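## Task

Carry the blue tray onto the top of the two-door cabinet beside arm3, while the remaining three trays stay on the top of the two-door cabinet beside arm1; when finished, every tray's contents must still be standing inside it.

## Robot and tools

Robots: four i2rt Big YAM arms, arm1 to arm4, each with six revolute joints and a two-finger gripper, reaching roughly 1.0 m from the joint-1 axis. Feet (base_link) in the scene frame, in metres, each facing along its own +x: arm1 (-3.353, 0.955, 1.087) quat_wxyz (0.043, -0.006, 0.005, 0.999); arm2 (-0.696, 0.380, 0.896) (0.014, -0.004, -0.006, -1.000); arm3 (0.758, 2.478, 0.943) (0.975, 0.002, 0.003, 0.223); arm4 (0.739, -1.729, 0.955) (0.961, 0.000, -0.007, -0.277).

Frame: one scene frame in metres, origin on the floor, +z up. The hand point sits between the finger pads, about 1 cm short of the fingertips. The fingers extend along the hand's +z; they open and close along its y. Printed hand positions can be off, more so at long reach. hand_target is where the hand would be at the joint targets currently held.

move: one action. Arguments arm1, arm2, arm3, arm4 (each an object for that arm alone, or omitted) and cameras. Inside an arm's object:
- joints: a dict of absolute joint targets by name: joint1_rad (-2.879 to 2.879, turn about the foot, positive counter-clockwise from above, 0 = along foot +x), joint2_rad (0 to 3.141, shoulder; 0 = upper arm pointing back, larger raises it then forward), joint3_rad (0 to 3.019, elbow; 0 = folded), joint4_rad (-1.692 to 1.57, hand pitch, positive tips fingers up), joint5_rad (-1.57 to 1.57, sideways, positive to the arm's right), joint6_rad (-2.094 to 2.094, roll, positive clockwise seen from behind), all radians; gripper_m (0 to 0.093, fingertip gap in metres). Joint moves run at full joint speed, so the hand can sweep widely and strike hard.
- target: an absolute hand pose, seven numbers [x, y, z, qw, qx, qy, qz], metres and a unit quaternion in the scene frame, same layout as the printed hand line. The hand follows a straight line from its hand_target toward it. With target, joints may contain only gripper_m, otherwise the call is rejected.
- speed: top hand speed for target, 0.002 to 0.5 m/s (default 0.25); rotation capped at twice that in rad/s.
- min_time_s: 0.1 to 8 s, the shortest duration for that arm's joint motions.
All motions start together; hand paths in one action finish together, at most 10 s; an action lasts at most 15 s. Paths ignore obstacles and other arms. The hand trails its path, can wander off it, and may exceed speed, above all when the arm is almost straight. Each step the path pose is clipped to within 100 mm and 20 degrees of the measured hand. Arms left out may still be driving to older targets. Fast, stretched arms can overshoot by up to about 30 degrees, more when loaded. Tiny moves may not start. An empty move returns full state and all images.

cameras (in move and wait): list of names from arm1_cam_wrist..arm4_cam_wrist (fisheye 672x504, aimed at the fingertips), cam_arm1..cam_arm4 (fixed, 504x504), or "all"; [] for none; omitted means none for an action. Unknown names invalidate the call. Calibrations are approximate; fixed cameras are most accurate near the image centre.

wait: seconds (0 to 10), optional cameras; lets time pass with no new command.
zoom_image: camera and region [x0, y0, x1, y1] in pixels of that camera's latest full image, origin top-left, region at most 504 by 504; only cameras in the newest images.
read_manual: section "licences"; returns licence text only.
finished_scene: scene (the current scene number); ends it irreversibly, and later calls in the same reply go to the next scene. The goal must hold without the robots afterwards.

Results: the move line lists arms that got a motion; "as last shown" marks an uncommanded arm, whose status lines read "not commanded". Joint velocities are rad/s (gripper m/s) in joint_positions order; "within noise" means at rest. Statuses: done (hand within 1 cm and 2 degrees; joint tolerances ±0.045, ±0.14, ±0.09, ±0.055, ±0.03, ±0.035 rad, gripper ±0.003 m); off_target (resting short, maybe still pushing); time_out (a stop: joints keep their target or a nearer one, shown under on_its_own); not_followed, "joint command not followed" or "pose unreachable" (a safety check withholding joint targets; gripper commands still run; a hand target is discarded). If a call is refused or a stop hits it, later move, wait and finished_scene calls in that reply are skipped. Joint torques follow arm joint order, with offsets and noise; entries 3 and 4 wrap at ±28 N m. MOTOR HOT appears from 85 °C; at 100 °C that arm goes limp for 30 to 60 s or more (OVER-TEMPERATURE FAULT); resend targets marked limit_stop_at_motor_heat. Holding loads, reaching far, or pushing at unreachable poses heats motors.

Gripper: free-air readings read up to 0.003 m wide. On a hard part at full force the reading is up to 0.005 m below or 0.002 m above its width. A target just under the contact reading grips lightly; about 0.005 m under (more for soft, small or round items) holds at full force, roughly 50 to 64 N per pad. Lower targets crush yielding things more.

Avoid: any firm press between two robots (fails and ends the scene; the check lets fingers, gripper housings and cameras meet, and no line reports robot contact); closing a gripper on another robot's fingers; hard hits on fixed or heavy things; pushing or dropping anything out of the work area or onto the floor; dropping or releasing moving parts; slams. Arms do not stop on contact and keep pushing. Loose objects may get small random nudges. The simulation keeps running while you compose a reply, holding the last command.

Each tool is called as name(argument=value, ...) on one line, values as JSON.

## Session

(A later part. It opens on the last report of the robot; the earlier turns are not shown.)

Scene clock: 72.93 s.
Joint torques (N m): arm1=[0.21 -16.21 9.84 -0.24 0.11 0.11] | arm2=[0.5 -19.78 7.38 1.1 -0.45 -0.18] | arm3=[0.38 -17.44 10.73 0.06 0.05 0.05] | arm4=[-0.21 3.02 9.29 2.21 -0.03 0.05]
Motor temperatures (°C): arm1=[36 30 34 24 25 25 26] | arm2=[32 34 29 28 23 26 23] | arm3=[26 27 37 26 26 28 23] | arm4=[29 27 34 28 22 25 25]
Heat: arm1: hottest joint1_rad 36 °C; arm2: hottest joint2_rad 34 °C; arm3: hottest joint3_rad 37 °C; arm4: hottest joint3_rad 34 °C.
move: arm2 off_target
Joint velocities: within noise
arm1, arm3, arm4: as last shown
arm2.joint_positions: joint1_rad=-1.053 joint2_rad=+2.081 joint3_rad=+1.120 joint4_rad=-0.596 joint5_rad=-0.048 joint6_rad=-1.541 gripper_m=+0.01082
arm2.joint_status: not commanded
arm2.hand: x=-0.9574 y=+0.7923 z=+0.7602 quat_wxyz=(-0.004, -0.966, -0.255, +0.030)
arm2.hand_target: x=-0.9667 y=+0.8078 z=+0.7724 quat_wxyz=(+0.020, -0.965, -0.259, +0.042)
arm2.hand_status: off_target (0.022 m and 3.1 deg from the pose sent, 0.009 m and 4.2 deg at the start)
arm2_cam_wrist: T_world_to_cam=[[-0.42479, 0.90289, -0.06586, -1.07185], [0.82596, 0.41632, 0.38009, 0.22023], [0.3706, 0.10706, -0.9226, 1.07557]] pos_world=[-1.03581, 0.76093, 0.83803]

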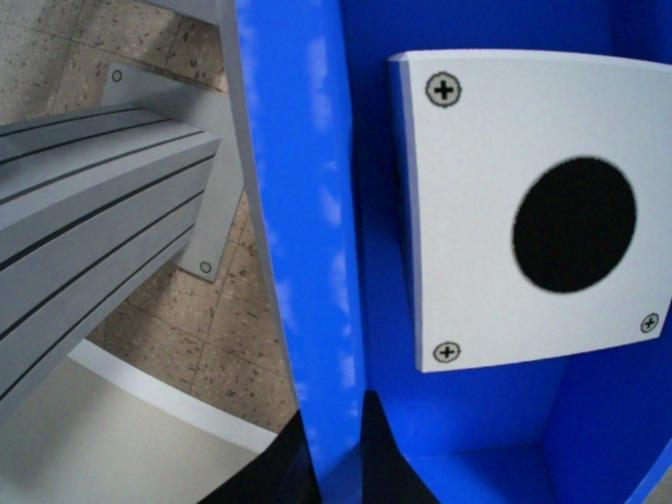

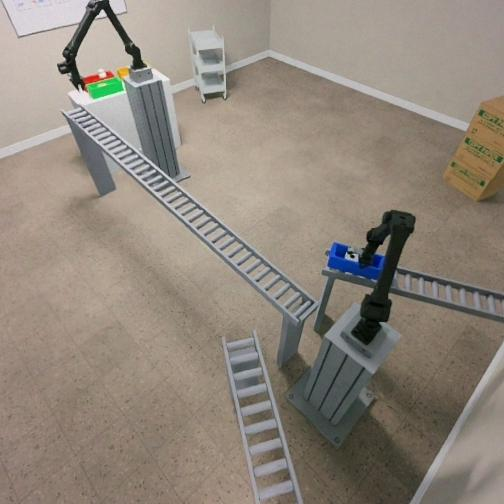

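move(arm2={"target": [-0.963, 0.801, 0.750, -0.0197, 0.9659, 0.2588, -0.0427], "speed": 0.07}, cameras=["arm2_cam_wrist", "cam_arm2"])

zoom_image(camera="cam_arm2", region=[310, 230, 410, 330])

Scene clock: 74.63 s.
Joint torques (N m): arm1=[0.21 -15.97 9.99 -0.23 0.1 0.1] | arm2=[0.38 -19.08 6.58 1.07 -0.47 -0.16] | arm3=[0.38 -17.32 10.67 0.12 0.04 0.05] | arm4=[-0.44 3.02 9.32 2.21 -0.03 0.05]
Motor temperatures (°C): arm1=[36 30 34 24 25 25 26] | arm2=[32 34 29 28 23 26 23] | arm3=[26 27 37 26 26 28 23] | arm4=[29 27 34 28 22 25 25]
Heat: arm1: hottest joint1_rad 36 °C; arm2: hottest joint2_rad 34 °C; arm3: hottest joint3_rad 37 °C; arm4: hottest joint3_rad 34 °C.
move: arm2 off_target
Joint velocities: within noise
arm1, arm3, arm4: as last shown
arm2.joint_positions: joint1_rad=-1.053 joint2_rad=+2.109 joint3_rad=+1.103 joint4_rad=-0.535 joint5_rad=-0.048 joint6_rad=-1.543 gripper_m=+0.01082
arm2.joint_status: not commanded
arm2.hand: x=-0.9564 y=+0.7902 z=+0.7438 quat_wxyz=(+0.003, -0.966, -0.256, +0.033)
arm2.hand_target: x=-0.9629 y=+0.8010 z=+0.7503 quat_wxyz=(+0.020, -0.965, -0.258, +0.042)
arm2.hand_status: off_target (0.014 m and 2.2 deg from the pose sent, 0.015 m and 3.1 deg at the start)
arm2_cam_wrist: T_world_to_cam=[[-0.42637, 0.90318, -0.04985, -1.08413], [0.82862, 0.41208, 0.37892, 0.23326], [0.36278, 0.12025, -0.92408, 1.04337]] pos_world=[-1.03403, 0.75757, 0.82173]

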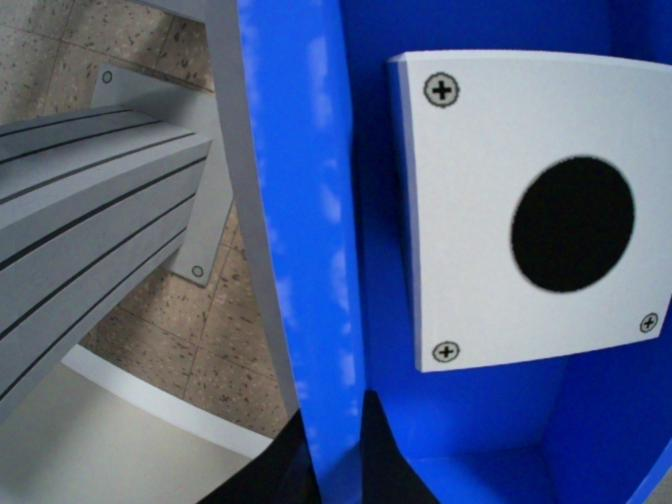

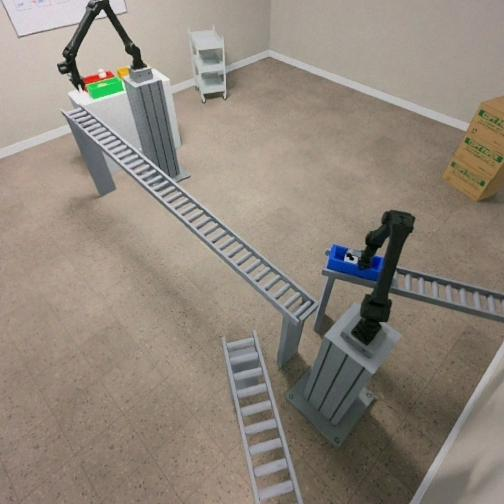

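Scaled by 5.040 from the camera's image (finer frame: 720x720).

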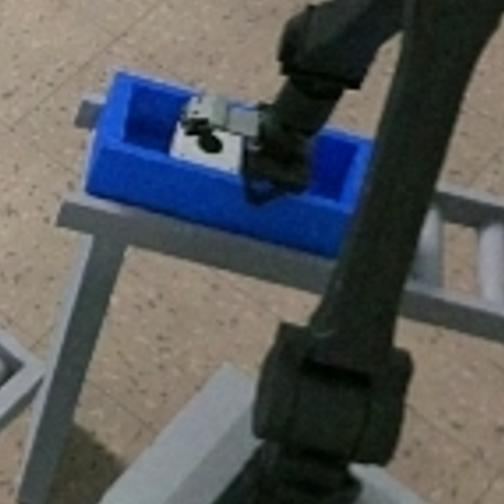

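move(arm2={"target": [-0.962, 0.799, 0.735, -0.0197, 0.9659, 0.2588, -0.0427], "speed": 0.07}, cameras=["arm2_cam_wrist", "cam_arm2"])

zoom_image(camera="cam_arm2", region=[310, 230, 410, 330])

Scene clock: 76.30 s.
Joint torques (N m): arm1=[0.09 -16.03 10 -0.23 0.11 0.09] | arm2=[0.5 -16.32 6.32 1.69 -0.48 -0.16] | arm3=[0.21 -17.14 10.67 0.08 0.05 0.06] | arm4=[-0.26 3.02 9.31 2.21 -0.03 0.06]
Motor temperatures (°C): arm1=[36 30 35 24 25 25 25] | arm2=[32 34 29 28 23 26 23] | arm3=[26 27 38 26 26 28 23] | arm4=[29 27 34 28 22 25 25]
Heat: arm1: hottest joint1_rad 36 °C; arm2: hottest joint2_rad 34 °C; arm3: hottest joint3_rad 38 °C; arm4: hottest joint3_rad 34 °C.
move: arm2 done
Joint velocities: within noise
arm1, arm3, arm4: as last shown
arm2.joint_positions: joint1_rad=-1.053 joint2_rad=+2.110 joint3_rad=+1.103 joint4_rad=-0.517 joint5_rad=-0.048 joint6_rad=-1.543 gripper_m=+0.01082
arm2.joint_status: not commanded
arm2.hand: x=-0.9585 y=+0.7936 z=+0.7432 quat_wxyz=(+0.011, -0.966, -0.256, +0.035)
arm2.hand_target: x=-0.9618 y=+0.7989 z=+0.7353 quat_wxyz=(+0.020, -0.965, -0.258, +0.042)
arm2.hand_status: done (0.010 m and 1.3 deg from the pose sent, 0.014 m and 2.2 deg at the start)
arm2_cam_wrist: T_world_to_cam=[[-0.42657, 0.90383, -0.03359, -1.10102], [0.83189, 0.40665, 0.37762, 0.24213], [0.35496, 0.13314, -0.92535, 1.02648]] pos_world=[-1.03545, 0.76, 0.82144]

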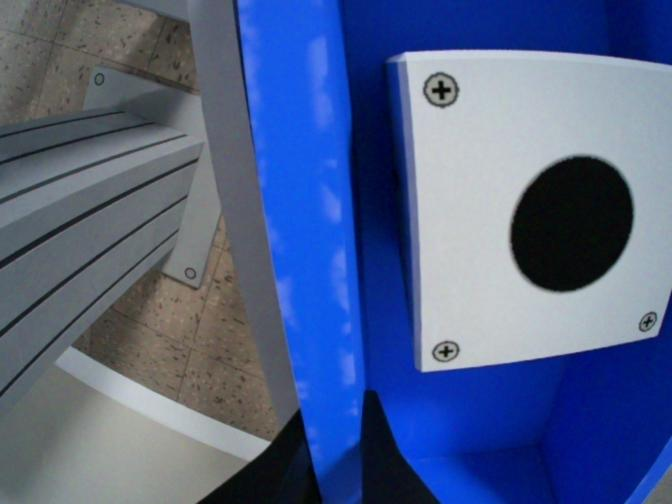

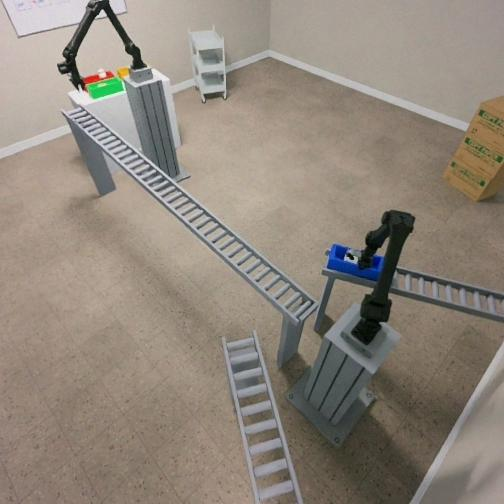

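Scaled by 5.040 from the camera's image (finer frame: 720x720).

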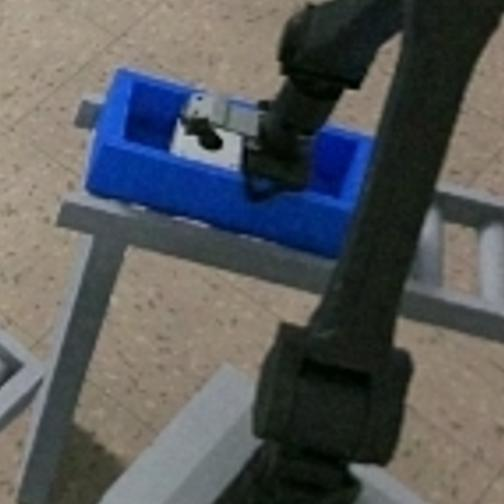

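move(arm2={"target": [-0.935, 0.805, 0.91, -0.012, 0.9659, 0.2570, -0.036], "speed": 0.5, "joints": {"gripper_m": 0.03}}, cameras=["arm2_cam_wrist", "cam_arm2"])

zoom_image(camera="cam_arm2", region=[310, 220, 450, 360])

Scene clock: 78.50 s.
Joint torques (N m): arm1=[0.03 -16.03 9.99 -0.27 0.12 0.11] | arm2=[0.09 -14.39 10.56 -0.01 0.04 -0.21] | arm3=[0.38 -17.38 10.66 0.05 0.04 0.06] | arm4=[-0.21 3.02 9.31 2.19 -0.02 0.05]
Motor temperatures (°C): arm1=[36 30 35 24 25 25 25] | arm2=[32 34 29 28 23 26 23] | arm3=[26 27 38 26 26 28 23] | arm4=[29 27 34 28 22 25 25]
Heat: arm1: hottest joint1_rad 36 °C; arm2: hottest joint2_rad 34 °C; arm3: hottest joint3_rad 38 °C; arm4: hottest joint3_rad 34 °C.
move: arm2 done
Joint velocities: within noise
arm1, arm3, arm4: as last shown
arm2.joint_positions: joint1_rad=-1.096 joint2_rad=+1.757 joint3_rad=+1.129 joint4_rad=-0.891 joint5_rad=-0.053 joint6_rad=-1.587 gripper_m=+0.02994
arm2.joint_status: all done
arm2.hand: x=-0.9353 y=+0.7976 z=+0.9114 quat_wxyz=(+0.015, -0.966, -0.257, +0.038)
arm2.hand_target: x=-0.9350 y=+0.8049 z=+0.9101 quat_wxyz=(+0.012, -0.966, -0.257, +0.036)
arm2.hand_status: done (0.008 m and 0.4 deg from the pose sent, 0.169 m and 0.2 deg at the start; pose on its path clipped on 4 of 40 steps)
arm2_cam_wrist: T_world_to_cam=[[-0.42815, 0.90335, -0.0255, -1.09758], [0.83387, 0.40578, 0.37417, 0.1635], [0.34836, 0.13894, -0.92701, 1.16407]] pos_world=[-1.01177, 0.76342, 0.98994]

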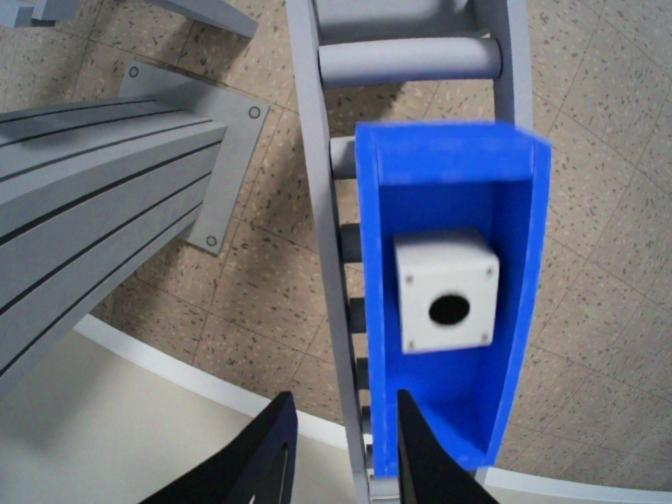

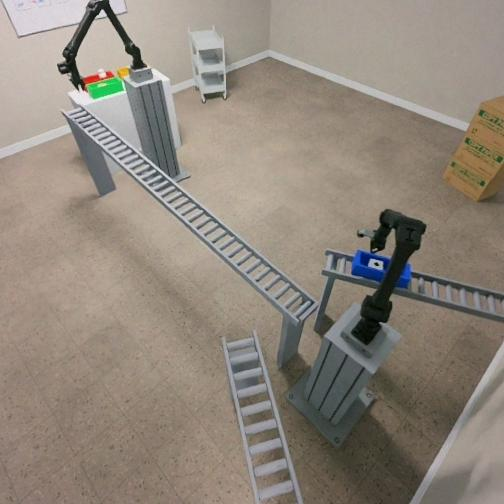

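Scaled by 3.600 from the camera's image (finer frame: 720x720).

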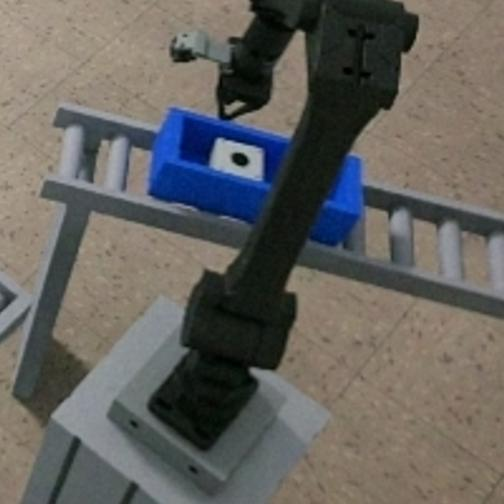

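wait(seconds=0.3, cameras=["arm2_cam_wrist", "cam_arm2"])

zoom_image(camera="cam_arm2", region=[310, 220, 504, 414])

Scene clock: 79.30 s.
Joint torques (N m): arm1=[0.09 -16.09 9.98 -0.24 0.11 0.09] | arm2=[0.15 -14.45 10.51 0.02 0.04 -0.16] | arm3=[0.09 -17.67 10.63 0.01 0.06 0.06] | arm4=[-0.32 3.14 9.32 2.21 -0.03 0.05]
Motor temperatures (°C): arm1=[36 30 35 24 25 25 25] | arm2=[32 34 29 28 23 26 23] | arm3=[26 27 38 26 26 28 23] | arm4=[29 27 34 28 22 25 25]
Heat: arm1: hottest joint1_rad 36 °C; arm2: hottest joint2_rad 34 °C; arm3: hottest joint3_rad 38 °C; arm4: hottest joint3_rad 34 °C.
Joint velocities: within noise
arm1.joint_positions: joint1_rad=+1.755 joint2_rad=+1.973 joint3_rad=+1.322 joint4_rad=-0.900 joint5_rad=+0.087 joint6_rad=+1.663 gripper_m=+0.02993
arm1.joint_status: not commanded
arm1.hand: x=-3.3145 y=+0.4150 z=+1.0667 quat_wxyz=(+0.020, +0.999, +0.003, -0.036)
arm1.hand_target: x=-3.3101 y=+0.4102 z=+1.0601 quat_wxyz=(+0.012, +0.999, +0.000, -0.038)
arm1.hand_status: not commanded
arm2.joint_positions: joint1_rad=-1.096 joint2_rad=+1.757 joint3_rad=+1.129 joint4_rad=-0.891 joint5_rad=-0.053 joint6_rad=-1.587 gripper_m=+0.02994
arm2.joint_status: all done
arm2.hand: x=-0.9353 y=+0.7976 z=+0.9114 quat_wxyz=(+0.015, -0.966, -0.257, +0.038)
arm2.hand_target: x=-0.9350 y=+0.8050 z=+0.9101 quat_wxyz=(+0.012, -0.966, -0.257, +0.036)
arm2.hand_status: done (0.008 m and 0.4 deg from the pose sent, 0.169 m and 0.2 deg at the start; pose on its path clipped on 4 of 40 steps)
arm3.joint_positions: joint1_rad=-1.413 joint2_rad=+2.170 joint3_rad=+1.544 joint4_rad=-0.961 joint5_rad=-0.007 joint6_rad=+0.011 gripper_m=+0.07013
arm3.joint_status: not commanded
arm3.hand: x=+1.0987 y=+1.9879 z=+0.8728 quat_wxyz=(+0.010, -0.469, -0.883, -0.006)
arm3.hand_target: x=+1.0996 y=+1.9703 z=+0.8803 quat_wxyz=(+0.000, -0.479, -0.878, +0.000)
arm3.hand_status: not commanded
arm4.joint_positions: joint1_rad=+0.385 joint2_rad=+0.628 joint3_rad=+1.385 joint4_rad=-1.571 joint5_rad=-0.065 joint6_rad=-0.063 gripper_m=+0.09396
arm4.joint_status: not commanded
arm4.hand: x=+0.9336 y=-1.7515 z=+1.4482 quat_wxyz=(-0.377, -0.040, -0.925, +0.016)
arm4.hand_target: x=+0.9321 y=-1.7512 z=+1.4564 quat_wxyz=(-0.386, -0.040, -0.921, +0.018)
arm4.hand_status: not commanded
wait: 0.30 s; at rest from the start
arm2_cam_wrist: T_world_to_cam=[[-0.42853, 0.90317, -0.02553, -1.09771], [0.83371, 0.40615, 0.37412, 0.16315], [0.34826, 0.13904, -0.92703, 1.16393]] pos_world=[-1.01177, 0.76332, 0.98994]

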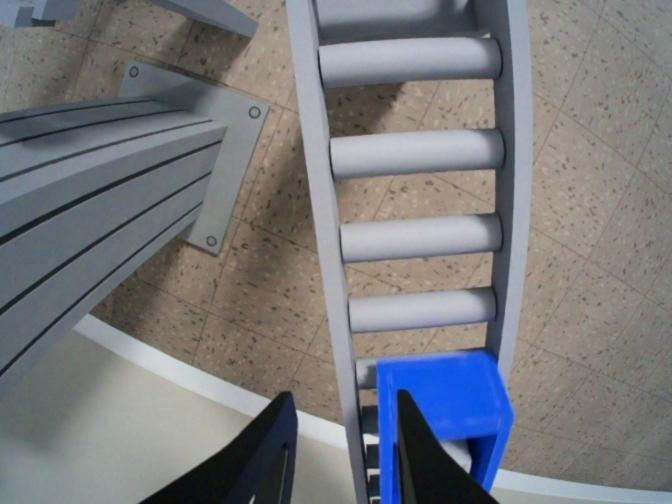

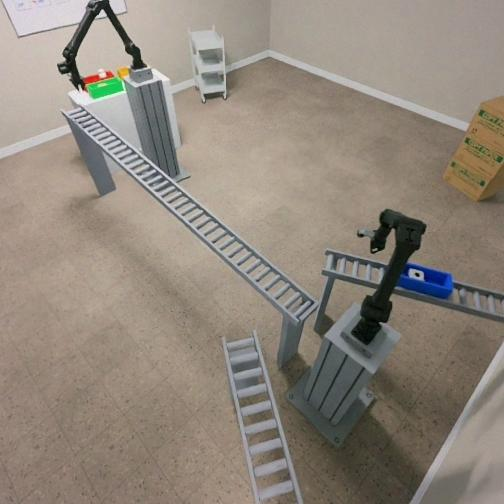

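Scaled by 2.598 from the camera's image (finer frame: 720x720).

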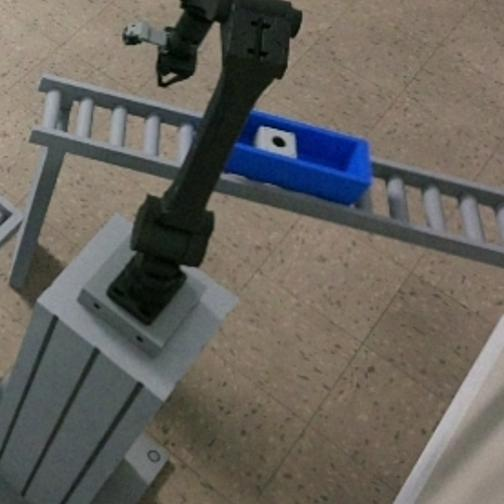

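wait(seconds=4.5, cameras=["arm3_cam_wrist", "cam_arm3"])

zoom_image(camera="arm3_cam_wrist", region=[170, 0, 672, 350])

Scene clock: 85.33 s.
Joint torques (N m): arm1=[0.32 -16.15 9.94 -0.23 0.12 0.09] | arm2=[0.21 -14.39 10.58 0.02 0.04 -0.15] | arm3=[0.21 -17.14 10.65 0.05 0.06 0.05] | arm4=[-0.15 3.02 9.32 2.17 -0.03 0.06]
Motor temperatures (°C): arm1=[36 30 35 24 25 25 25] | arm2=[32 34 29 28 23 26 23] | arm3=[26 28 38 26 26 28 23] | arm4=[29 27 34 28 22 25 25]
Heat: arm1: hottest joint1_rad 36 °C; arm2: hottest joint2_rad 34 °C; arm3: hottest joint3_rad 38 °C; arm4: hottest joint3_rad 34 °C.
Joint velocities: within noise
arm1.joint_positions: joint1_rad=+1.755 joint2_rad=+1.973 joint3_rad=+1.322 joint4_rad=-0.900 joint5_rad=+0.087 joint6_rad=+1.663 gripper_m=+0.02993
arm1.joint_status: not commanded
arm1.hand: x=-3.3145 y=+0.4150 z=+1.0667 quat_wxyz=(+0.020, +0.999, +0.003, -0.036)
arm1.hand_target: x=-3.3101 y=+0.4102 z=+1.0601 quat_wxyz=(+0.012, +0.999, +0.000, -0.038)
arm1.hand_status: not commanded
arm2.joint_positions: joint1_rad=-1.096 joint2_rad=+1.757 joint3_rad=+1.129 joint4_rad=-0.891 joint5_rad=-0.053 joint6_rad=-1.587 gripper_m=+0.02994
arm2.joint_status: all done
arm2.hand: x=-0.9353 y=+0.7976 z=+0.9114 quat_wxyz=(+0.015, -0.966, -0.257, +0.038)
arm2.hand_target: x=-0.9350 y=+0.8050 z=+0.9101 quat_wxyz=(+0.012, -0.966, -0.257, +0.036)
arm2.hand_status: done (0.008 m and 0.4 deg from the pose sent, 0.169 m and 0.2 deg at the start; pose on its path clipped on 4 of 40 steps)
arm3.joint_positions: joint1_rad=-1.413 joint2_rad=+2.170 joint3_rad=+1.544 joint4_rad=-0.961 joint5_rad=-0.007 joint6_rad=+0.011 gripper_m=+0.07013
arm3.joint_status: not commanded
arm3.hand: x=+1.0987 y=+1.9879 z=+0.8728 quat_wxyz=(+0.010, -0.469, -0.883, -0.006)
arm3.hand_target: x=+1.0996 y=+1.9703 z=+0.8803 quat_wxyz=(+0.000, -0.479, -0.878, +0.000)
arm3.hand_status: not commanded
arm4.joint_positions: joint1_rad=+0.385 joint2_rad=+0.628 joint3_rad=+1.385 joint4_rad=-1.571 joint5_rad=-0.065 joint6_rad=-0.063 gripper_m=+0.09396
arm4.joint_status: not commanded
arm4.hand: x=+0.9336 y=-1.7515 z=+1.4482 quat_wxyz=(-0.377, -0.040, -0.925, +0.016)
arm4.hand_target: x=+0.9321 y=-1.7512 z=+1.4564 quat_wxyz=(-0.386, -0.040, -0.921, +0.018)
arm4.hand_status: not commanded
wait: 4.50 s; at rest from the start
arm3_cam_wrist: T_world_to_cam=[[-0.88467, -0.46415, -0.04399, 1.93527], [-0.42666, 0.76794, 0.47774, -1.42763], [-0.18796, 0.44141, -0.8774, 0.20433]] pos_world=[1.14135, 1.90439, 0.94645]

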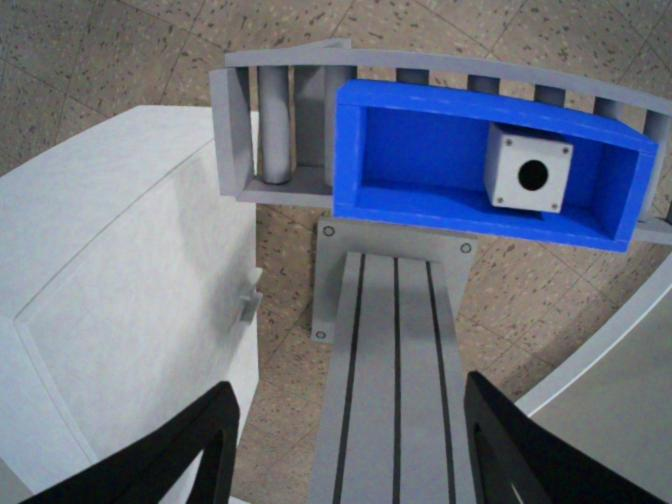

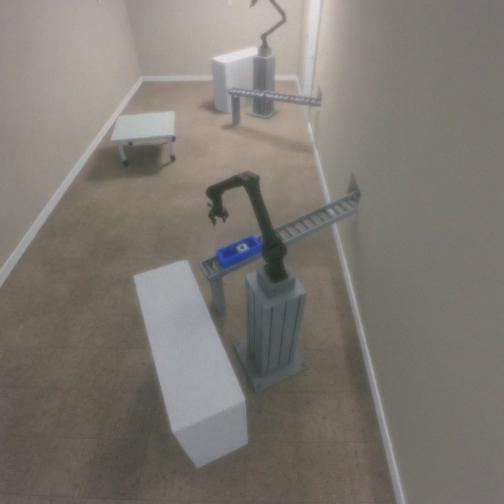

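Scaled by 1.004 from the camera's image (finer frame: 960x720).

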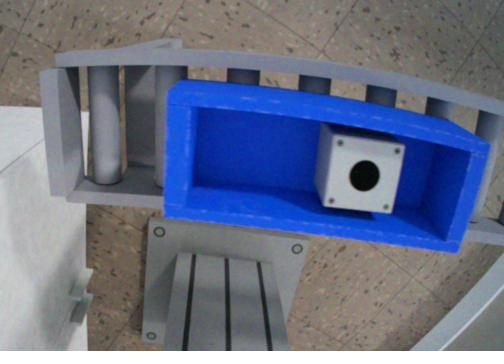

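wait(seconds=0.7, cameras=["arm3_cam_wrist"])

Scene clock: 87.30 s.
Joint torques (N m): arm1=[0.03 -15.97 9.92 -0.23 0.12 0.11] | arm2=[0.21 -14.33 10.58 0.03 0.04 -0.15] | arm3=[0.32 -17.44 10.65 0.06 0.07 0.07] | arm4=[-0.21 2.96 9.29 2.18 -0.02 0.06]
Motor temperatures (°C): arm1=[36 30 35 24 25 25 25] | arm2=[32 34 29 28 23 26 23] | arm3=[26 28 38 26 26 28 23] | arm4=[29 27 34 28 22 25 25]
Heat: arm1: hottest joint1_rad 36 °C; arm2: hottest joint2_rad 34 °C; arm3: hottest joint3_rad 38 °C; arm4: hottest joint3_rad 34 °C.
Joint velocities: within noise
arm1.joint_positions: joint1_rad=+1.755 joint2_rad=+1.973 joint3_rad=+1.322 joint4_rad=-0.900 joint5_rad=+0.087 joint6_rad=+1.663 gripper_m=+0.02993
arm1.joint_status: not commanded
arm1.hand: x=-3.3145 y=+0.4150 z=+1.0667 quat_wxyz=(+0.020, +0.999, +0.003, -0.036)
arm1.hand_target: x=-3.3101 y=+0.4102 z=+1.0601 quat_wxyz=(+0.012, +0.999, +0.000, -0.038)
arm1.hand_status: not commanded
arm2.joint_positions: joint1_rad=-1.096 joint2_rad=+1.757 joint3_rad=+1.129 joint4_rad=-0.891 joint5_rad=-0.053 joint6_rad=-1.587 gripper_m=+0.02994
arm2.joint_status: all done
arm2.hand: x=-0.9353 y=+0.7976 z=+0.9114 quat_wxyz=(+0.015, -0.966, -0.257, +0.038)
arm2.hand_target: x=-0.9350 y=+0.8050 z=+0.9101 quat_wxyz=(+0.012, -0.966, -0.257, +0.036)
arm2.hand_status: done (0.008 m and 0.4 deg from the pose sent, 0.169 m and 0.2 deg at the start; pose on its path clipped on 4 of 40 steps)
arm3.joint_positions: joint1_rad=-1.413 joint2_rad=+2.170 joint3_rad=+1.544 joint4_rad=-0.961 joint5_rad=-0.007 joint6_rad=+0.011 gripper_m=+0.07013
arm3.joint_status: not commanded
arm3.hand: x=+1.0987 y=+1.9879 z=+0.8728 quat_wxyz=(+0.010, -0.469, -0.883, -0.006)
arm3.hand_target: x=+1.0996 y=+1.9703 z=+0.8803 quat_wxyz=(+0.000, -0.479, -0.878, +0.000)
arm3.hand_status: not commanded
arm4.joint_positions: joint1_rad=+0.385 joint2_rad=+0.628 joint3_rad=+1.385 joint4_rad=-1.571 joint5_rad=-0.065 joint6_rad=-0.063 gripper_m=+0.09396
arm4.joint_status: not commanded
arm4.hand: x=+0.9336 y=-1.7515 z=+1.4482 quat_wxyz=(-0.377, -0.040, -0.925, +0.016)
arm4.hand_target: x=+0.9321 y=-1.7512 z=+1.4564 quat_wxyz=(-0.386, -0.040, -0.921, +0.018)
arm4.hand_status: not commanded
wait: 0.70 s; at rest from the start
arm3_cam_wrist: T_world_to_cam=[[-0.88467, -0.46415, -0.04399, 1.93527], [-0.42666, 0.76794, 0.47774, -1.42763], [-0.18796, 0.44141, -0.8774, 0.20433]] pos_world=[1.14135, 1.90439, 0.94645]

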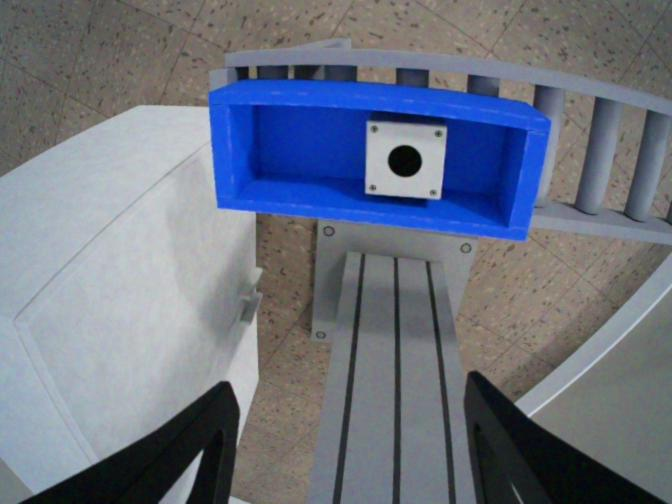

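move(arm3={"target": [1.087, 2.040, 0.68, 0.0087, 0.9763, 0.2164, -0.039], "speed": 0.25}, cameras=["arm3_cam_wrist"])

Scene clock: 93.20 s.
Joint torques (N m): arm1=[-0.09 -16.03 9.95 -0.25 0.13 0.09] | arm2=[0.09 -14.33 10.58 0.05 0.05 -0.15] | arm3=[3.02 -16.62 4.71 0.64 0.18 0.08] | arm4=[-0.26 2.9 9.32 2.17 -0.03 0.05]
Motor temperatures (°C): arm1=[36 30 35 24 25 25 25] | arm2=[32 34 30 28 23 26 23] | arm3=[26 28 38 26 26 28 23] | arm4=[29 27 34 28 22 25 25]
Heat: arm1: hottest joint1_rad 36 °C; arm2: hottest joint2_rad 34 °C; arm3: hottest joint3_rad 38 °C; arm4: hottest joint3_rad 34 °C.
move: arm3 done
Joint velocities: within noise
arm1, arm2, arm4: as last shown
arm3.joint_positions: joint1_rad=-1.366 joint2_rad=+2.447 joint3_rad=+1.413 joint4_rad=-0.552 joint5_rad=+0.071 joint6_rad=+1.797 gripper_m=+0.07012
arm3.joint_status: not commanded
arm3.hand: x=+1.0799 y=+2.0356 z=+0.6852 quat_wxyz=(-0.007, -0.976, -0.213, +0.038)
arm3.hand_target: x=+1.0868 y=+2.0401 z=+0.6800 quat_wxyz=(-0.009, -0.976, -0.216, +0.039)
arm3.hand_status: done (0.010 m and 0.5 deg from the pose sent, 0.200 m and 99.2 deg at the start)
arm3_cam_wrist: T_world_to_cam=[[-0.31598, 0.94749, -0.04928, -1.55155], [0.86849, 0.30976, 0.38701, -1.78656], [0.38195, 0.07949, -0.92076, 0.16617]] pos_world=[0.99788, 2.01027, 0.76796]

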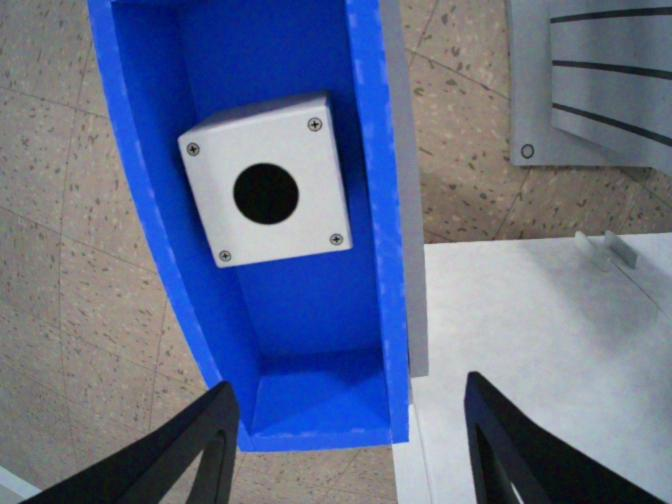

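move(arm3={"target": [1.093, 2.061, 0.62, 0.0087, 0.9763, 0.2164, -0.039], "speed": 0.15}, cameras=["arm3_cam_wrist"])

Scene clock: 95.40 s.
Joint torques (N m): arm1=[0.26 -15.91 10.06 -0.18 0.12 0.09] | arm2=[0.21 -14.33 10.52 -0.03 0.04 -0.15] | arm3=[2.9 -17.14 5.12 0.54 0.15 0.08] | arm4=[-0.32 2.9 9.28 2.18 -0.03 0.04]
Motor temperatures (°C): arm1=[36 30 36 24 25 25 25] | arm2=[32 34 30 28 23 26 23] | arm3=[26 28 38 26 26 28 23] | arm4=[29 27 34 28 22 25 25]
Heat: arm1: hottest joint1_rad 36 °C; arm2: hottest joint2_rad 34 °C; arm3: hottest joint3_rad 38 °C; arm4: hottest joint3_rad 34 °C.
move: arm3 off_target
Joint velocities: within noise
arm1, arm2, arm4: as last shown
arm3.joint_positions: joint1_rad=-1.328 joint2_rad=+2.579 joint3_rad=+1.426 joint4_rad=-0.457 joint5_rad=+0.071 joint6_rad=+1.831 gripper_m=+0.07012
arm3.joint_status: not commanded
arm3.hand: x=+1.0800 y=+2.0674 z=+0.6184 quat_wxyz=(+0.003, -0.976, -0.215, +0.044)
arm3.hand_target: x=+1.0930 y=+2.0611 z=+0.6204 quat_wxyz=(-0.009, -0.976, -0.216, +0.039)
arm3.hand_status: off_target (0.015 m and 1.5 deg from the pose sent, 0.071 m and 0.5 deg at the start)
arm3_cam_wrist: T_world_to_cam=[[-0.32023, 0.94693, -0.02789, -1.59236], [0.87322, 0.30646, 0.3789, -1.76394], [0.36734, 0.09698, -0.92502, 0.08438]] pos_world=[0.99939, 2.04025, 0.702]

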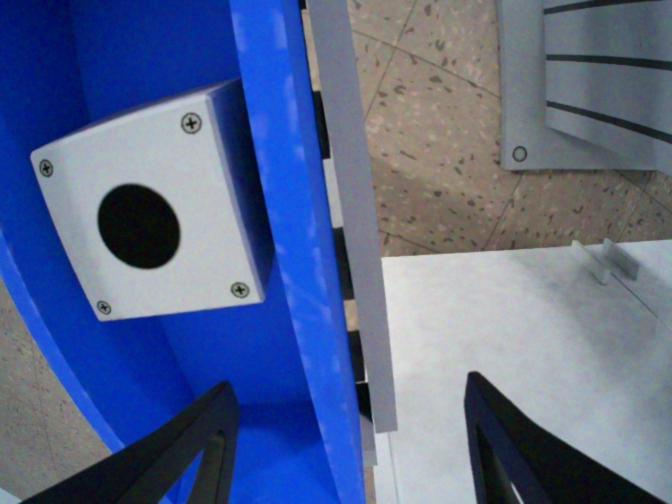

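move(arm3={"target": [1.100, 2.055, 0.571, 0.0087, 0.9763, 0.2164, -0.039], "speed": 0.13}, cameras=["arm3_cam_wrist"])

Scene clock: 97.10 s.
Joint torques (N m): arm1=[0.38 -16.15 9.96 -0.25 0.12 0.09] | arm2=[0.15 -14.45 10.56 0.06 0.04 -0.15] | arm3=[3.31 -17.61 4.97 0.46 0.14 0.08] | arm4=[-0.21 2.96 9.31 2.15 -0.03 0.05]
Motor temperatures (°C): arm1=[36 30 36 24 25 25 25] | arm2=[32 34 30 28 23 26 23] | arm3=[26 28 38 26 26 28 23] | arm4=[29 27 34 28 22 25 25]
Heat: arm1: hottest joint1_rad 36 °C; arm2: hottest joint2_rad 34 °C; arm3: hottest joint3_rad 38 °C; arm4: hottest joint3_rad 34 °C.
move: arm3 off_target
Joint velocities: within noise
arm1, arm2, arm4: as last shown
arm3.joint_positions: joint1_rad=-1.328 joint2_rad=+2.702 joint3_rad=+1.536 joint4_rad=-0.438 joint5_rad=+0.071 joint6_rad=+1.834 gripper_m=+0.07012
arm3.joint_status: not commanded
arm3.hand: x=+1.0874 y=+2.0581 z=+0.5716 quat_wxyz=(+0.001, -0.976, -0.213, +0.043)
arm3.hand_target: x=+1.0999 y=+2.0551 z=+0.5713 quat_wxyz=(-0.009, -0.976, -0.216, +0.039)
arm3.hand_status: off_target (0.013 m and 1.2 deg from the pose sent, 0.053 m and 1.5 deg at the start)
arm3_cam_wrist: T_world_to_cam=[[-0.31679, 0.94788, -0.03426, -1.5846], [0.87269, 0.30543, 0.38095, -1.74835], [0.37156, 0.09078, -0.92396, 0.0468]] pos_world=[1.00639, 2.03176, 0.65499]

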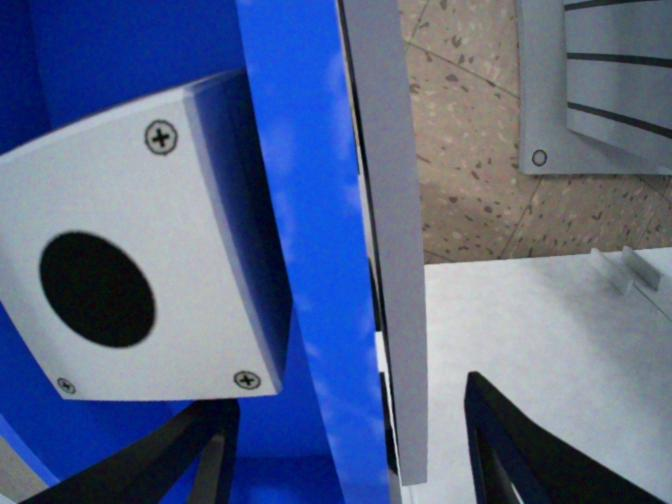

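move(arm3={"joints": {"gripper_m": 0.022}})

move(arm3={"joints": {"gripper_m": 0.003}})

move(arm3={"target": [1.108, 2.047, 0.67, 0.0087, 0.9763, 0.2164, -0.039], "speed": 0.13}, cameras=["arm3_cam_wrist", "cam_arm3"])

zoom_image(camera="cam_arm3", region=[120, 170, 320, 370])

Scene clock: 98.57 s.
Joint torques (N m): arm1=[-0.03 -15.97 9.98 -0.17 0.13 0.1] | arm2=[0.15 -14.21 10.56 0.02 0.04 -0.15] | arm3=[2.96 -17.49 5 0.43 0.12 0.07] | arm4=[-0.15 3.02 9.29 2.18 -0.03 0.05]
Motor temperatures (°C): arm1=[36 30 36 24 25 25 25] | arm2=[32 34 30 28 23 26 23] | arm3=[26 28 38 26 26 28 23] | arm4=[29 27 34 28 22 25 25]
Heat: arm1: hottest joint1_rad 36 °C; arm2: hottest joint2_rad 34 °C; arm3: hottest joint3_rad 38 °C; arm4: hottest joint3_rad 34 °C.
move: arm3 done
Joint velocities: within noise
arm1, arm2, arm4: as last shown
arm3.joint_positions: joint1_rad=-1.328 joint2_rad=+2.702 joint3_rad=+1.536 joint4_rad=-0.438 joint5_rad=+0.071 joint6_rad=+1.834 gripper_m=+0.02223
arm3.joint_status: all done
arm3.hand: x=+1.0874 y=+2.0581 z=+0.5716 quat_wxyz=(+0.001, -0.976, -0.213, +0.043)
arm3.hand_target: x=+1.0999 y=+2.0551 z=+0.5713 quat_wxyz=(-0.009, -0.976, -0.216, +0.039)
arm3.hand_status: not commanded
pictures: none

Scene clock: 99.17 s.
Joint torques (N m): arm1=[0.03 -15.74 9.92 -0.2 0.15 0.1] | arm2=[0.15 -14.39 10.59 0.02 0.03 -0.16] | arm3=[3.02 -17.32 4.89 0.54 -0.04 0.09] | arm4=[-0.32 2.9 9.32 2.18 -0.03 0.05]
Motor temperatures (°C): arm1=[36 30 36 24 25 25 25] | arm2=[32 34 30 28 23 26 23] | arm3=[26 28 37 26 26 28 23] | arm4=[29 27 34 28 22 25 25]
Heat: arm1: hottest joint1_rad 36 °C; arm2: hottest joint2_rad 34 °C; arm3: hottest joint3_rad 37 °C; arm4: hottest joint3_rad 34 °C.
move: arm3 off_target
Joint velocities: within noise
arm1, arm2, arm4: as last shown
arm3.joint_positions: joint1_rad=-1.326 joint2_rad=+2.700 joint3_rad=+1.538 joint4_rad=-0.439 joint5_rad=+0.076 joint6_rad=+1.831 gripper_m=+0.01260
arm3.joint_status: gripper_m off_target (ended at +0.01263, target +0.00300)
arm3.hand: x=+1.0889 y=+2.0571 z=+0.5728 quat_wxyz=(-0.002, -0.976, -0.216, +0.044)
arm3.hand_target: x=+1.0998 y=+2.0553 z=+0.5712 quat_wxyz=(-0.008, -0.976, -0.216, +0.039)
arm3.hand_status: not commanded
pictures: none

Scene clock: 100.70 s.
Joint torques (N m): arm1=[0.26 -15.91 9.99 -0.2 0.13 0.1] | arm2=[0.21 -14.27 10.54 0.01 0.03 -0.15] | arm3=[2.55 -22.36 4.27 -0.03 0.29 0.13] | arm4=[-0.32 3.02 9.26 2.19 -0.03 0.05]
Motor temperatures (°C): arm1=[36 30 36 24 25 25 25] | arm2=[32 34 30 28 23 26 23] | arm3=[26 28 37 26 26 28 23] | arm4=[29 27 34 28 22 25 25]
Heat: arm1: hottest joint1_rad 36 °C; arm2: hottest joint2_rad 34 °C; arm3: hottest joint3_rad 37 °C; arm4: hottest joint3_rad 34 °C.
move: arm3 off_target
Joint velocities: within noise
arm1, arm2, arm4: as last shown
arm3.joint_positions: joint1_rad=-1.325 joint2_rad=+2.561 joint3_rad=+1.449 joint4_rad=-0.543 joint5_rad=+0.067 joint6_rad=+1.831 gripper_m=+0.01228
arm3.joint_status: not commanded
arm3.hand: x=+1.0822 y=+2.0682 z=+0.6322 quat_wxyz=(+0.024, -0.975, -0.217, +0.052)
arm3.hand_target: x=+1.1076 y=+2.0478 z=+0.6691 quat_wxyz=(-0.009, -0.976, -0.216, +0.038)
arm3.hand_status: off_target (0.050 m and 4.0 deg from the pose sent, 0.099 m and 1.0 deg at the start)
arm3_cam_wrist: T_world_to_cam=[[-0.32207, 0.94661, 0.01456, -1.61618], [0.88198, 0.29442, 0.368, -1.74896], [0.34407, 0.13137, -0.92971, 0.05325]] pos_world=[1.00371, 2.03781, 0.71667]

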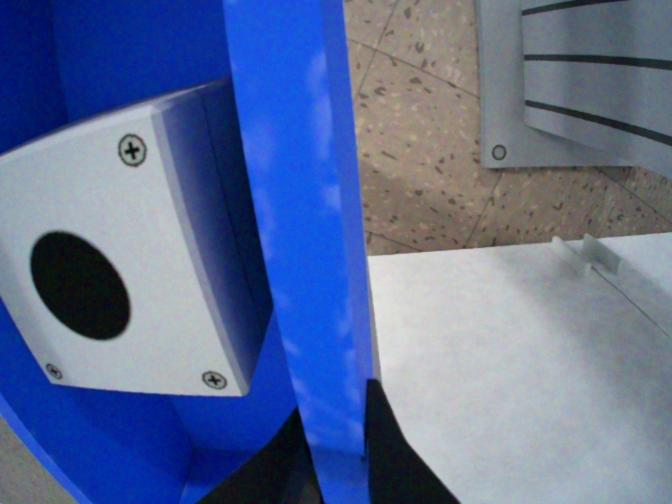

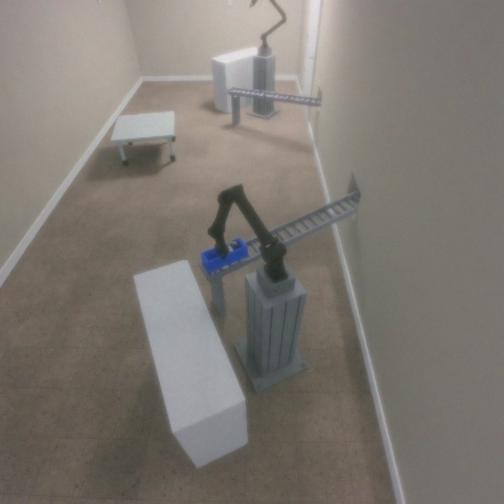

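Scaled by 2.520 from the camera's image (finer frame: 720x720).

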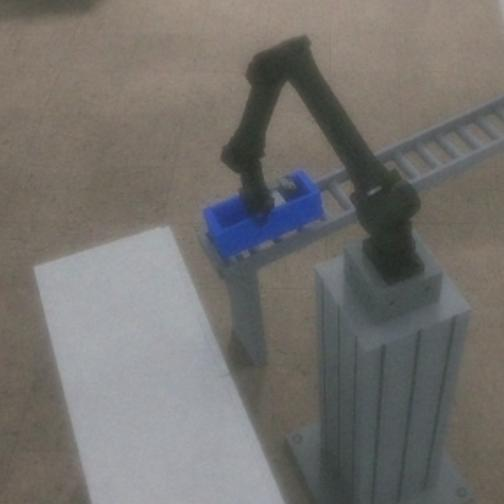

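move(arm3={"target": [1.108, 2.035, 1.01, 0.0, 0.9763, 0.2164, -0.03], "speed": 0.22}, cameras=["arm3_cam_wrist", "cam_arm3"])

zoom_image(camera="cam_arm3", region=[120, 150, 320, 350])

Scene clock: 103.77 s.
Joint torques (N m): arm1=[0.21 -16.26 9.91 -0.17 0.13 0.12] | arm2=[0.09 -14.27 10.55 0.01 0.05 -0.15] | arm3=[0.79 -20.13 13.03 -0.24 0.2 -0.07] | arm4=[-0.26 2.96 9.31 2.19 -0.03 0.05]
Motor temperatures (°C): arm1=[36 30 36 24 25 25 25] | arm2=[32 34 30 28 23 26 23] | arm3=[26 28 37 26 26 28 23] | arm4=[29 27 34 28 22 25 25]
Heat: arm1: hottest joint1_rad 36 °C; arm2: hottest joint2_rad 34 °C; arm3: hottest joint3_rad 37 °C; arm4: hottest joint3_rad 34 °C.
move: arm3 off_target
Joint velocities: within noise
arm1, arm2, arm4: as last shown
arm3.joint_positions: joint1_rad=-1.325 joint2_rad=+1.966 joint3_rad=+1.456 joint4_rad=-1.191 joint5_rad=+0.046 joint6_rad=+1.823 gripper_m=+0.01228
arm3.joint_status: not commanded
arm3.hand: x=+1.0921 y=+2.0641 z=+0.9617 quat_wxyz=(+0.050, -0.973, -0.220, +0.053)
arm3.hand_target: x=+1.1060 y=+2.0376 z=+1.0106 quat_wxyz=(+0.000, -0.976, -0.216, +0.030)
arm3.hand_status: off_target (0.059 m and 6.3 deg from the pose sent, 0.380 m and 3.8 deg at the start; pose on its path clipped on 19 of 76 steps)
arm3_cam_wrist: T_world_to_cam=[[-0.32695, 0.94272, 0.06617, -1.65028], [0.88527, 0.28101, 0.37059, -1.85614], [0.33076, 0.17974, -0.92644, 0.26818]] pos_world=[1.01492, 2.02915, 1.04552]

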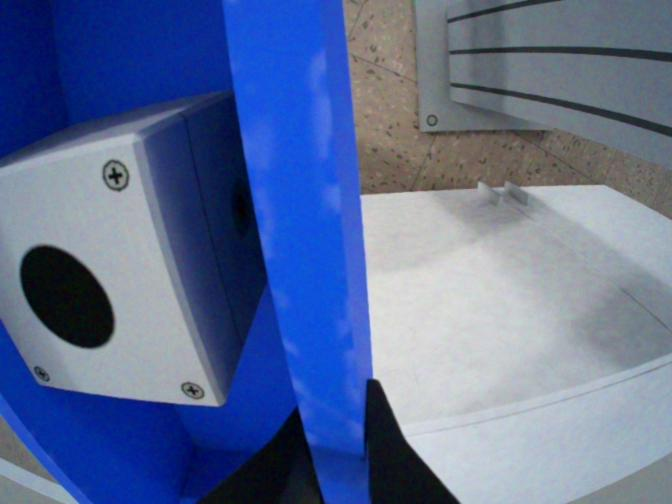

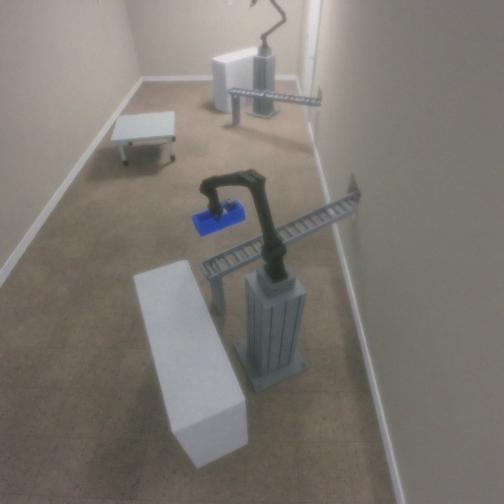

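Scaled by 2.520 from the camera's image (finer frame: 720x720).

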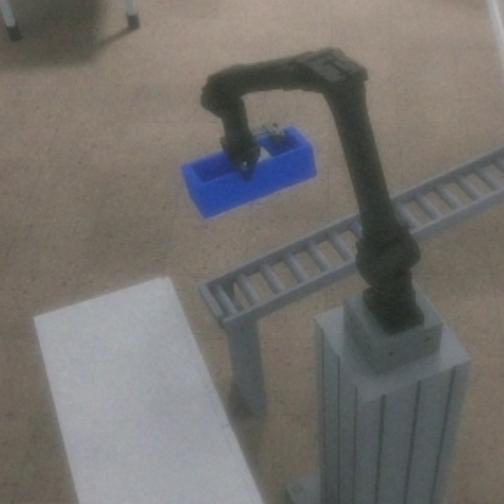

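move(arm3={"joints": {"joint1_rad": -0.004, "joint6_rad": 1.665}, "min_time_s": 3.2}, cameras=["arm3_cam_wrist", "cam_arm3"])

zoom_image(camera="cam_arm3", region=[100, 180, 360, 440])

Scene clock: 108.47 s.
Joint torques (N m): arm1=[0.15 -16.26 10 -0.18 0.11 0.11] | arm2=[0.26 -14.27 10.56 0.02 0.04 -0.15] | arm3=[1.79 -19.96 13.15 -0.21 0.29 -0.04] | arm4=[-0.21 2.96 9.35 2.18 -0.03 0.06]
Motor temperatures (°C): arm1=[36 30 36 24 25 25 25] | arm2=[32 34 30 28 23 26 23] | arm3=[26 28 39 26 26 28 24] | arm4=[29 27 34 28 22 25 25]
Heat: arm1: hottest joint1_rad 36 °C; arm2: hottest joint2_rad 34 °C; arm3: hottest joint3_rad 39 °C; arm4: hottest joint3_rad 34 °C.
move: arm3 done
Joint velocities: within noise
arm1.joint_positions: joint1_rad=+1.755 joint2_rad=+1.973 joint3_rad=+1.322 joint4_rad=-0.900 joint5_rad=+0.087 joint6_rad=+1.663 gripper_m=+0.02993
arm1.joint_status: not commanded
arm1.hand: x=-3.3145 y=+0.4150 z=+1.0667 quat_wxyz=(+0.020, +0.999, +0.003, -0.036)
arm1.hand_target: x=-3.3101 y=+0.4102 z=+1.0601 quat_wxyz=(+0.012, +0.999, +0.000, -0.038)
arm1.hand_status: not commanded
arm2.joint_positions: joint1_rad=-1.096 joint2_rad=+1.757 joint3_rad=+1.129 joint4_rad=-0.891 joint5_rad=-0.053 joint6_rad=-1.587 gripper_m=+0.02994
arm2.joint_status: not commanded
arm2.hand: x=-0.9353 y=+0.7976 z=+0.9114 quat_wxyz=(+0.015, -0.966, -0.257, +0.038)
arm2.hand_target: x=-0.9350 y=+0.8050 z=+0.9101 quat_wxyz=(+0.012, -0.966, -0.257, +0.036)
arm2.hand_status: not commanded
arm3.joint_positions: joint1_rad=+0.001 joint2_rad=+1.966 joint3_rad=+1.456 joint4_rad=-1.191 joint5_rad=+0.044 joint6_rad=+1.668 gripper_m=+0.01228
arm3.joint_status: all done
arm3.hand: x=+1.2406 y=+2.7012 z=+0.9621 quat_wxyz=(+0.016, -0.570, -0.819, +0.069)
arm3.hand_target: x=+1.2688 y=+2.7105 z=+1.0110 quat_wxyz=(-0.013, -0.573, -0.819, +0.022)
arm3.hand_status: not commanded
arm4.joint_positions: joint1_rad=+0.385 joint2_rad=+0.628 joint3_rad=+1.385 joint4_rad=-1.571 joint5_rad=-0.065 joint6_rad=-0.063 gripper_m=+0.09396
arm4.joint_status: not commanded
arm4.hand: x=+0.9336 y=-1.7515 z=+1.4482 quat_wxyz=(-0.377, -0.040, -0.925, +0.016)
arm4.hand_target: x=+0.9321 y=-1.7512 z=+1.4564 quat_wxyz=(-0.386, -0.040, -0.921, +0.018)
arm4.hand_status: not commanded
arm3_cam_wrist: T_world_to_cam=[[-0.96732, -0.24037, 0.08066, 1.77395], [-0.19002, 0.89794, 0.39699, -2.52468], [-0.16785, 0.36869, -0.91427, 0.20145]] pos_world=[1.27006, 2.61913, 1.04337]

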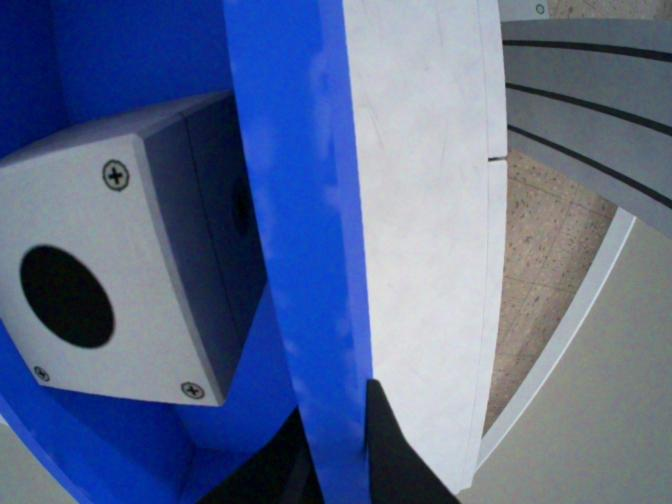

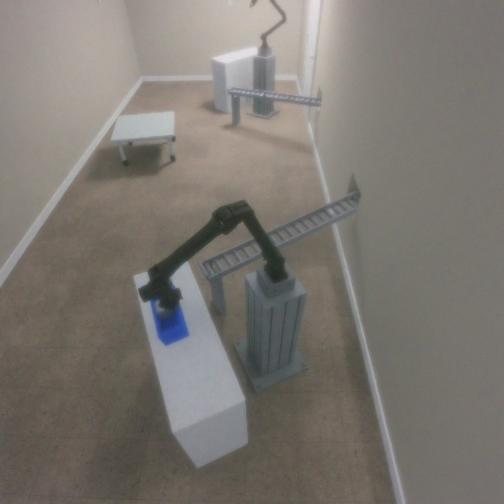

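Scaled by 1.938 from the camera's image (finer frame: 720x720).

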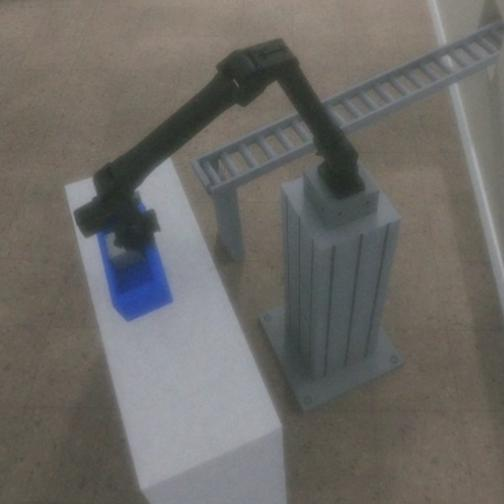

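move(arm3={"target": [1.219, 2.691, 0.925, 0.024, 0.573, 0.819, 0.037], "speed": 0.12}, cameras=["cam_arm3", "arm3_cam_wrist"])

zoom_image(camera="cam_arm3", region=[120, 250, 260, 390])

Scene clock: 111.07 s.
Joint torques (N m): arm1=[-0.03 -16.15 10.02 -0.23 0.11 0.12] | arm2=[0.09 -14.51 10.56 0.03 0.03 -0.16] | arm3=[0.79 -19.19 7.65 0.88 0.09 -0.11] | arm4=[-0.21 3.02 9.31 2.21 -0.03 0.05]
Motor temperatures (°C): arm1=[36 30 36 24 25 25 25] | arm2=[32 34 30 28 23 26 23] | arm3=[26 28 39 26 26 28 24] | arm4=[29 27 34 27 22 25 25]
Heat: arm1: hottest joint1_rad 36 °C; arm2: hottest joint2_rad 34 °C; arm3: hottest joint3_rad 39 °C; arm4: hottest joint3_rad 34 °C.
move: arm3 off_target
Joint velocities: within noise
arm1, arm2, arm4: as last shown
arm3.joint_positions: joint1_rad=+0.001 joint2_rad=+1.912 joint3_rad=+1.132 joint4_rad=-0.796 joint5_rad=+0.009 joint6_rad=+1.666 gripper_m=+0.01228
arm3.joint_status: not commanded
arm3.hand: x=+1.1938 y=+2.6858 z=+0.8886 quat_wxyz=(+0.001, -0.571, -0.821, +0.006)
arm3.hand_target: x=+1.2178 y=+2.6904 z=+0.9247 quat_wxyz=(-0.024, -0.573, -0.818, -0.036)
arm3.hand_status: off_target (0.045 m and 5.7 deg from the pose sent, 0.044 m and 13.0 deg at the start)
pictures: arm3_cam_wrist, cam_arm3
arm3_cam_wrist: T_world_to_cam=[[-0.96982, -0.24138, -0.03442, 1.83884], [-0.23049, 0.86159, 0.45225, -2.39371], [-0.07951, 0.44653, -0.89123, -0.20289]] pos_world=[1.21548, 2.59687, 0.96502]

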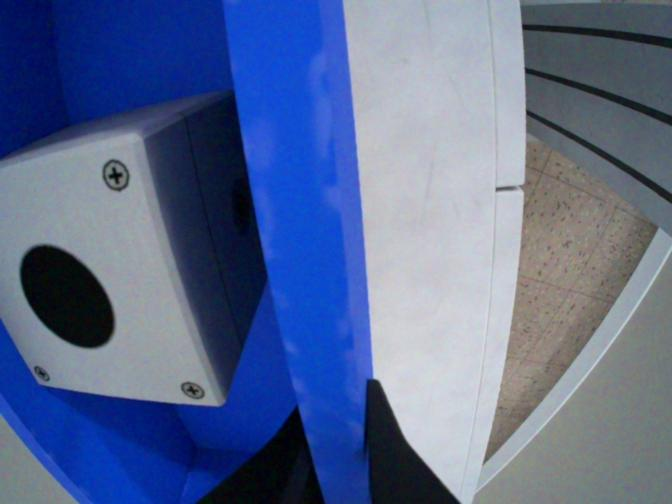

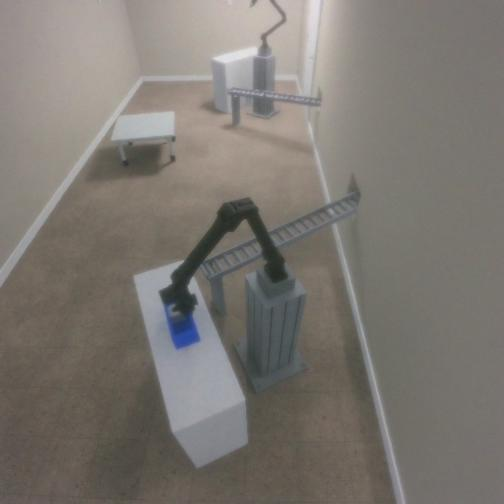

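Scaled by 3.600 from the camera's image (finer frame: 720x720).

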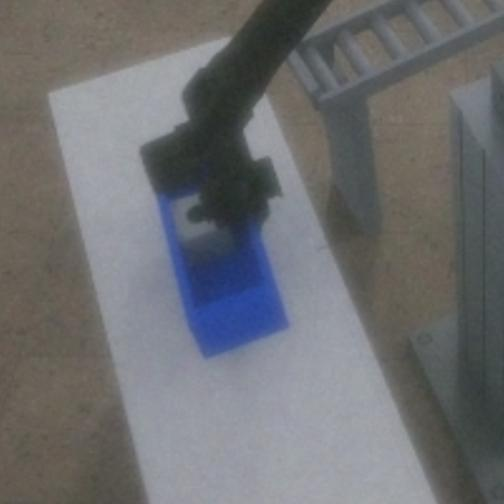

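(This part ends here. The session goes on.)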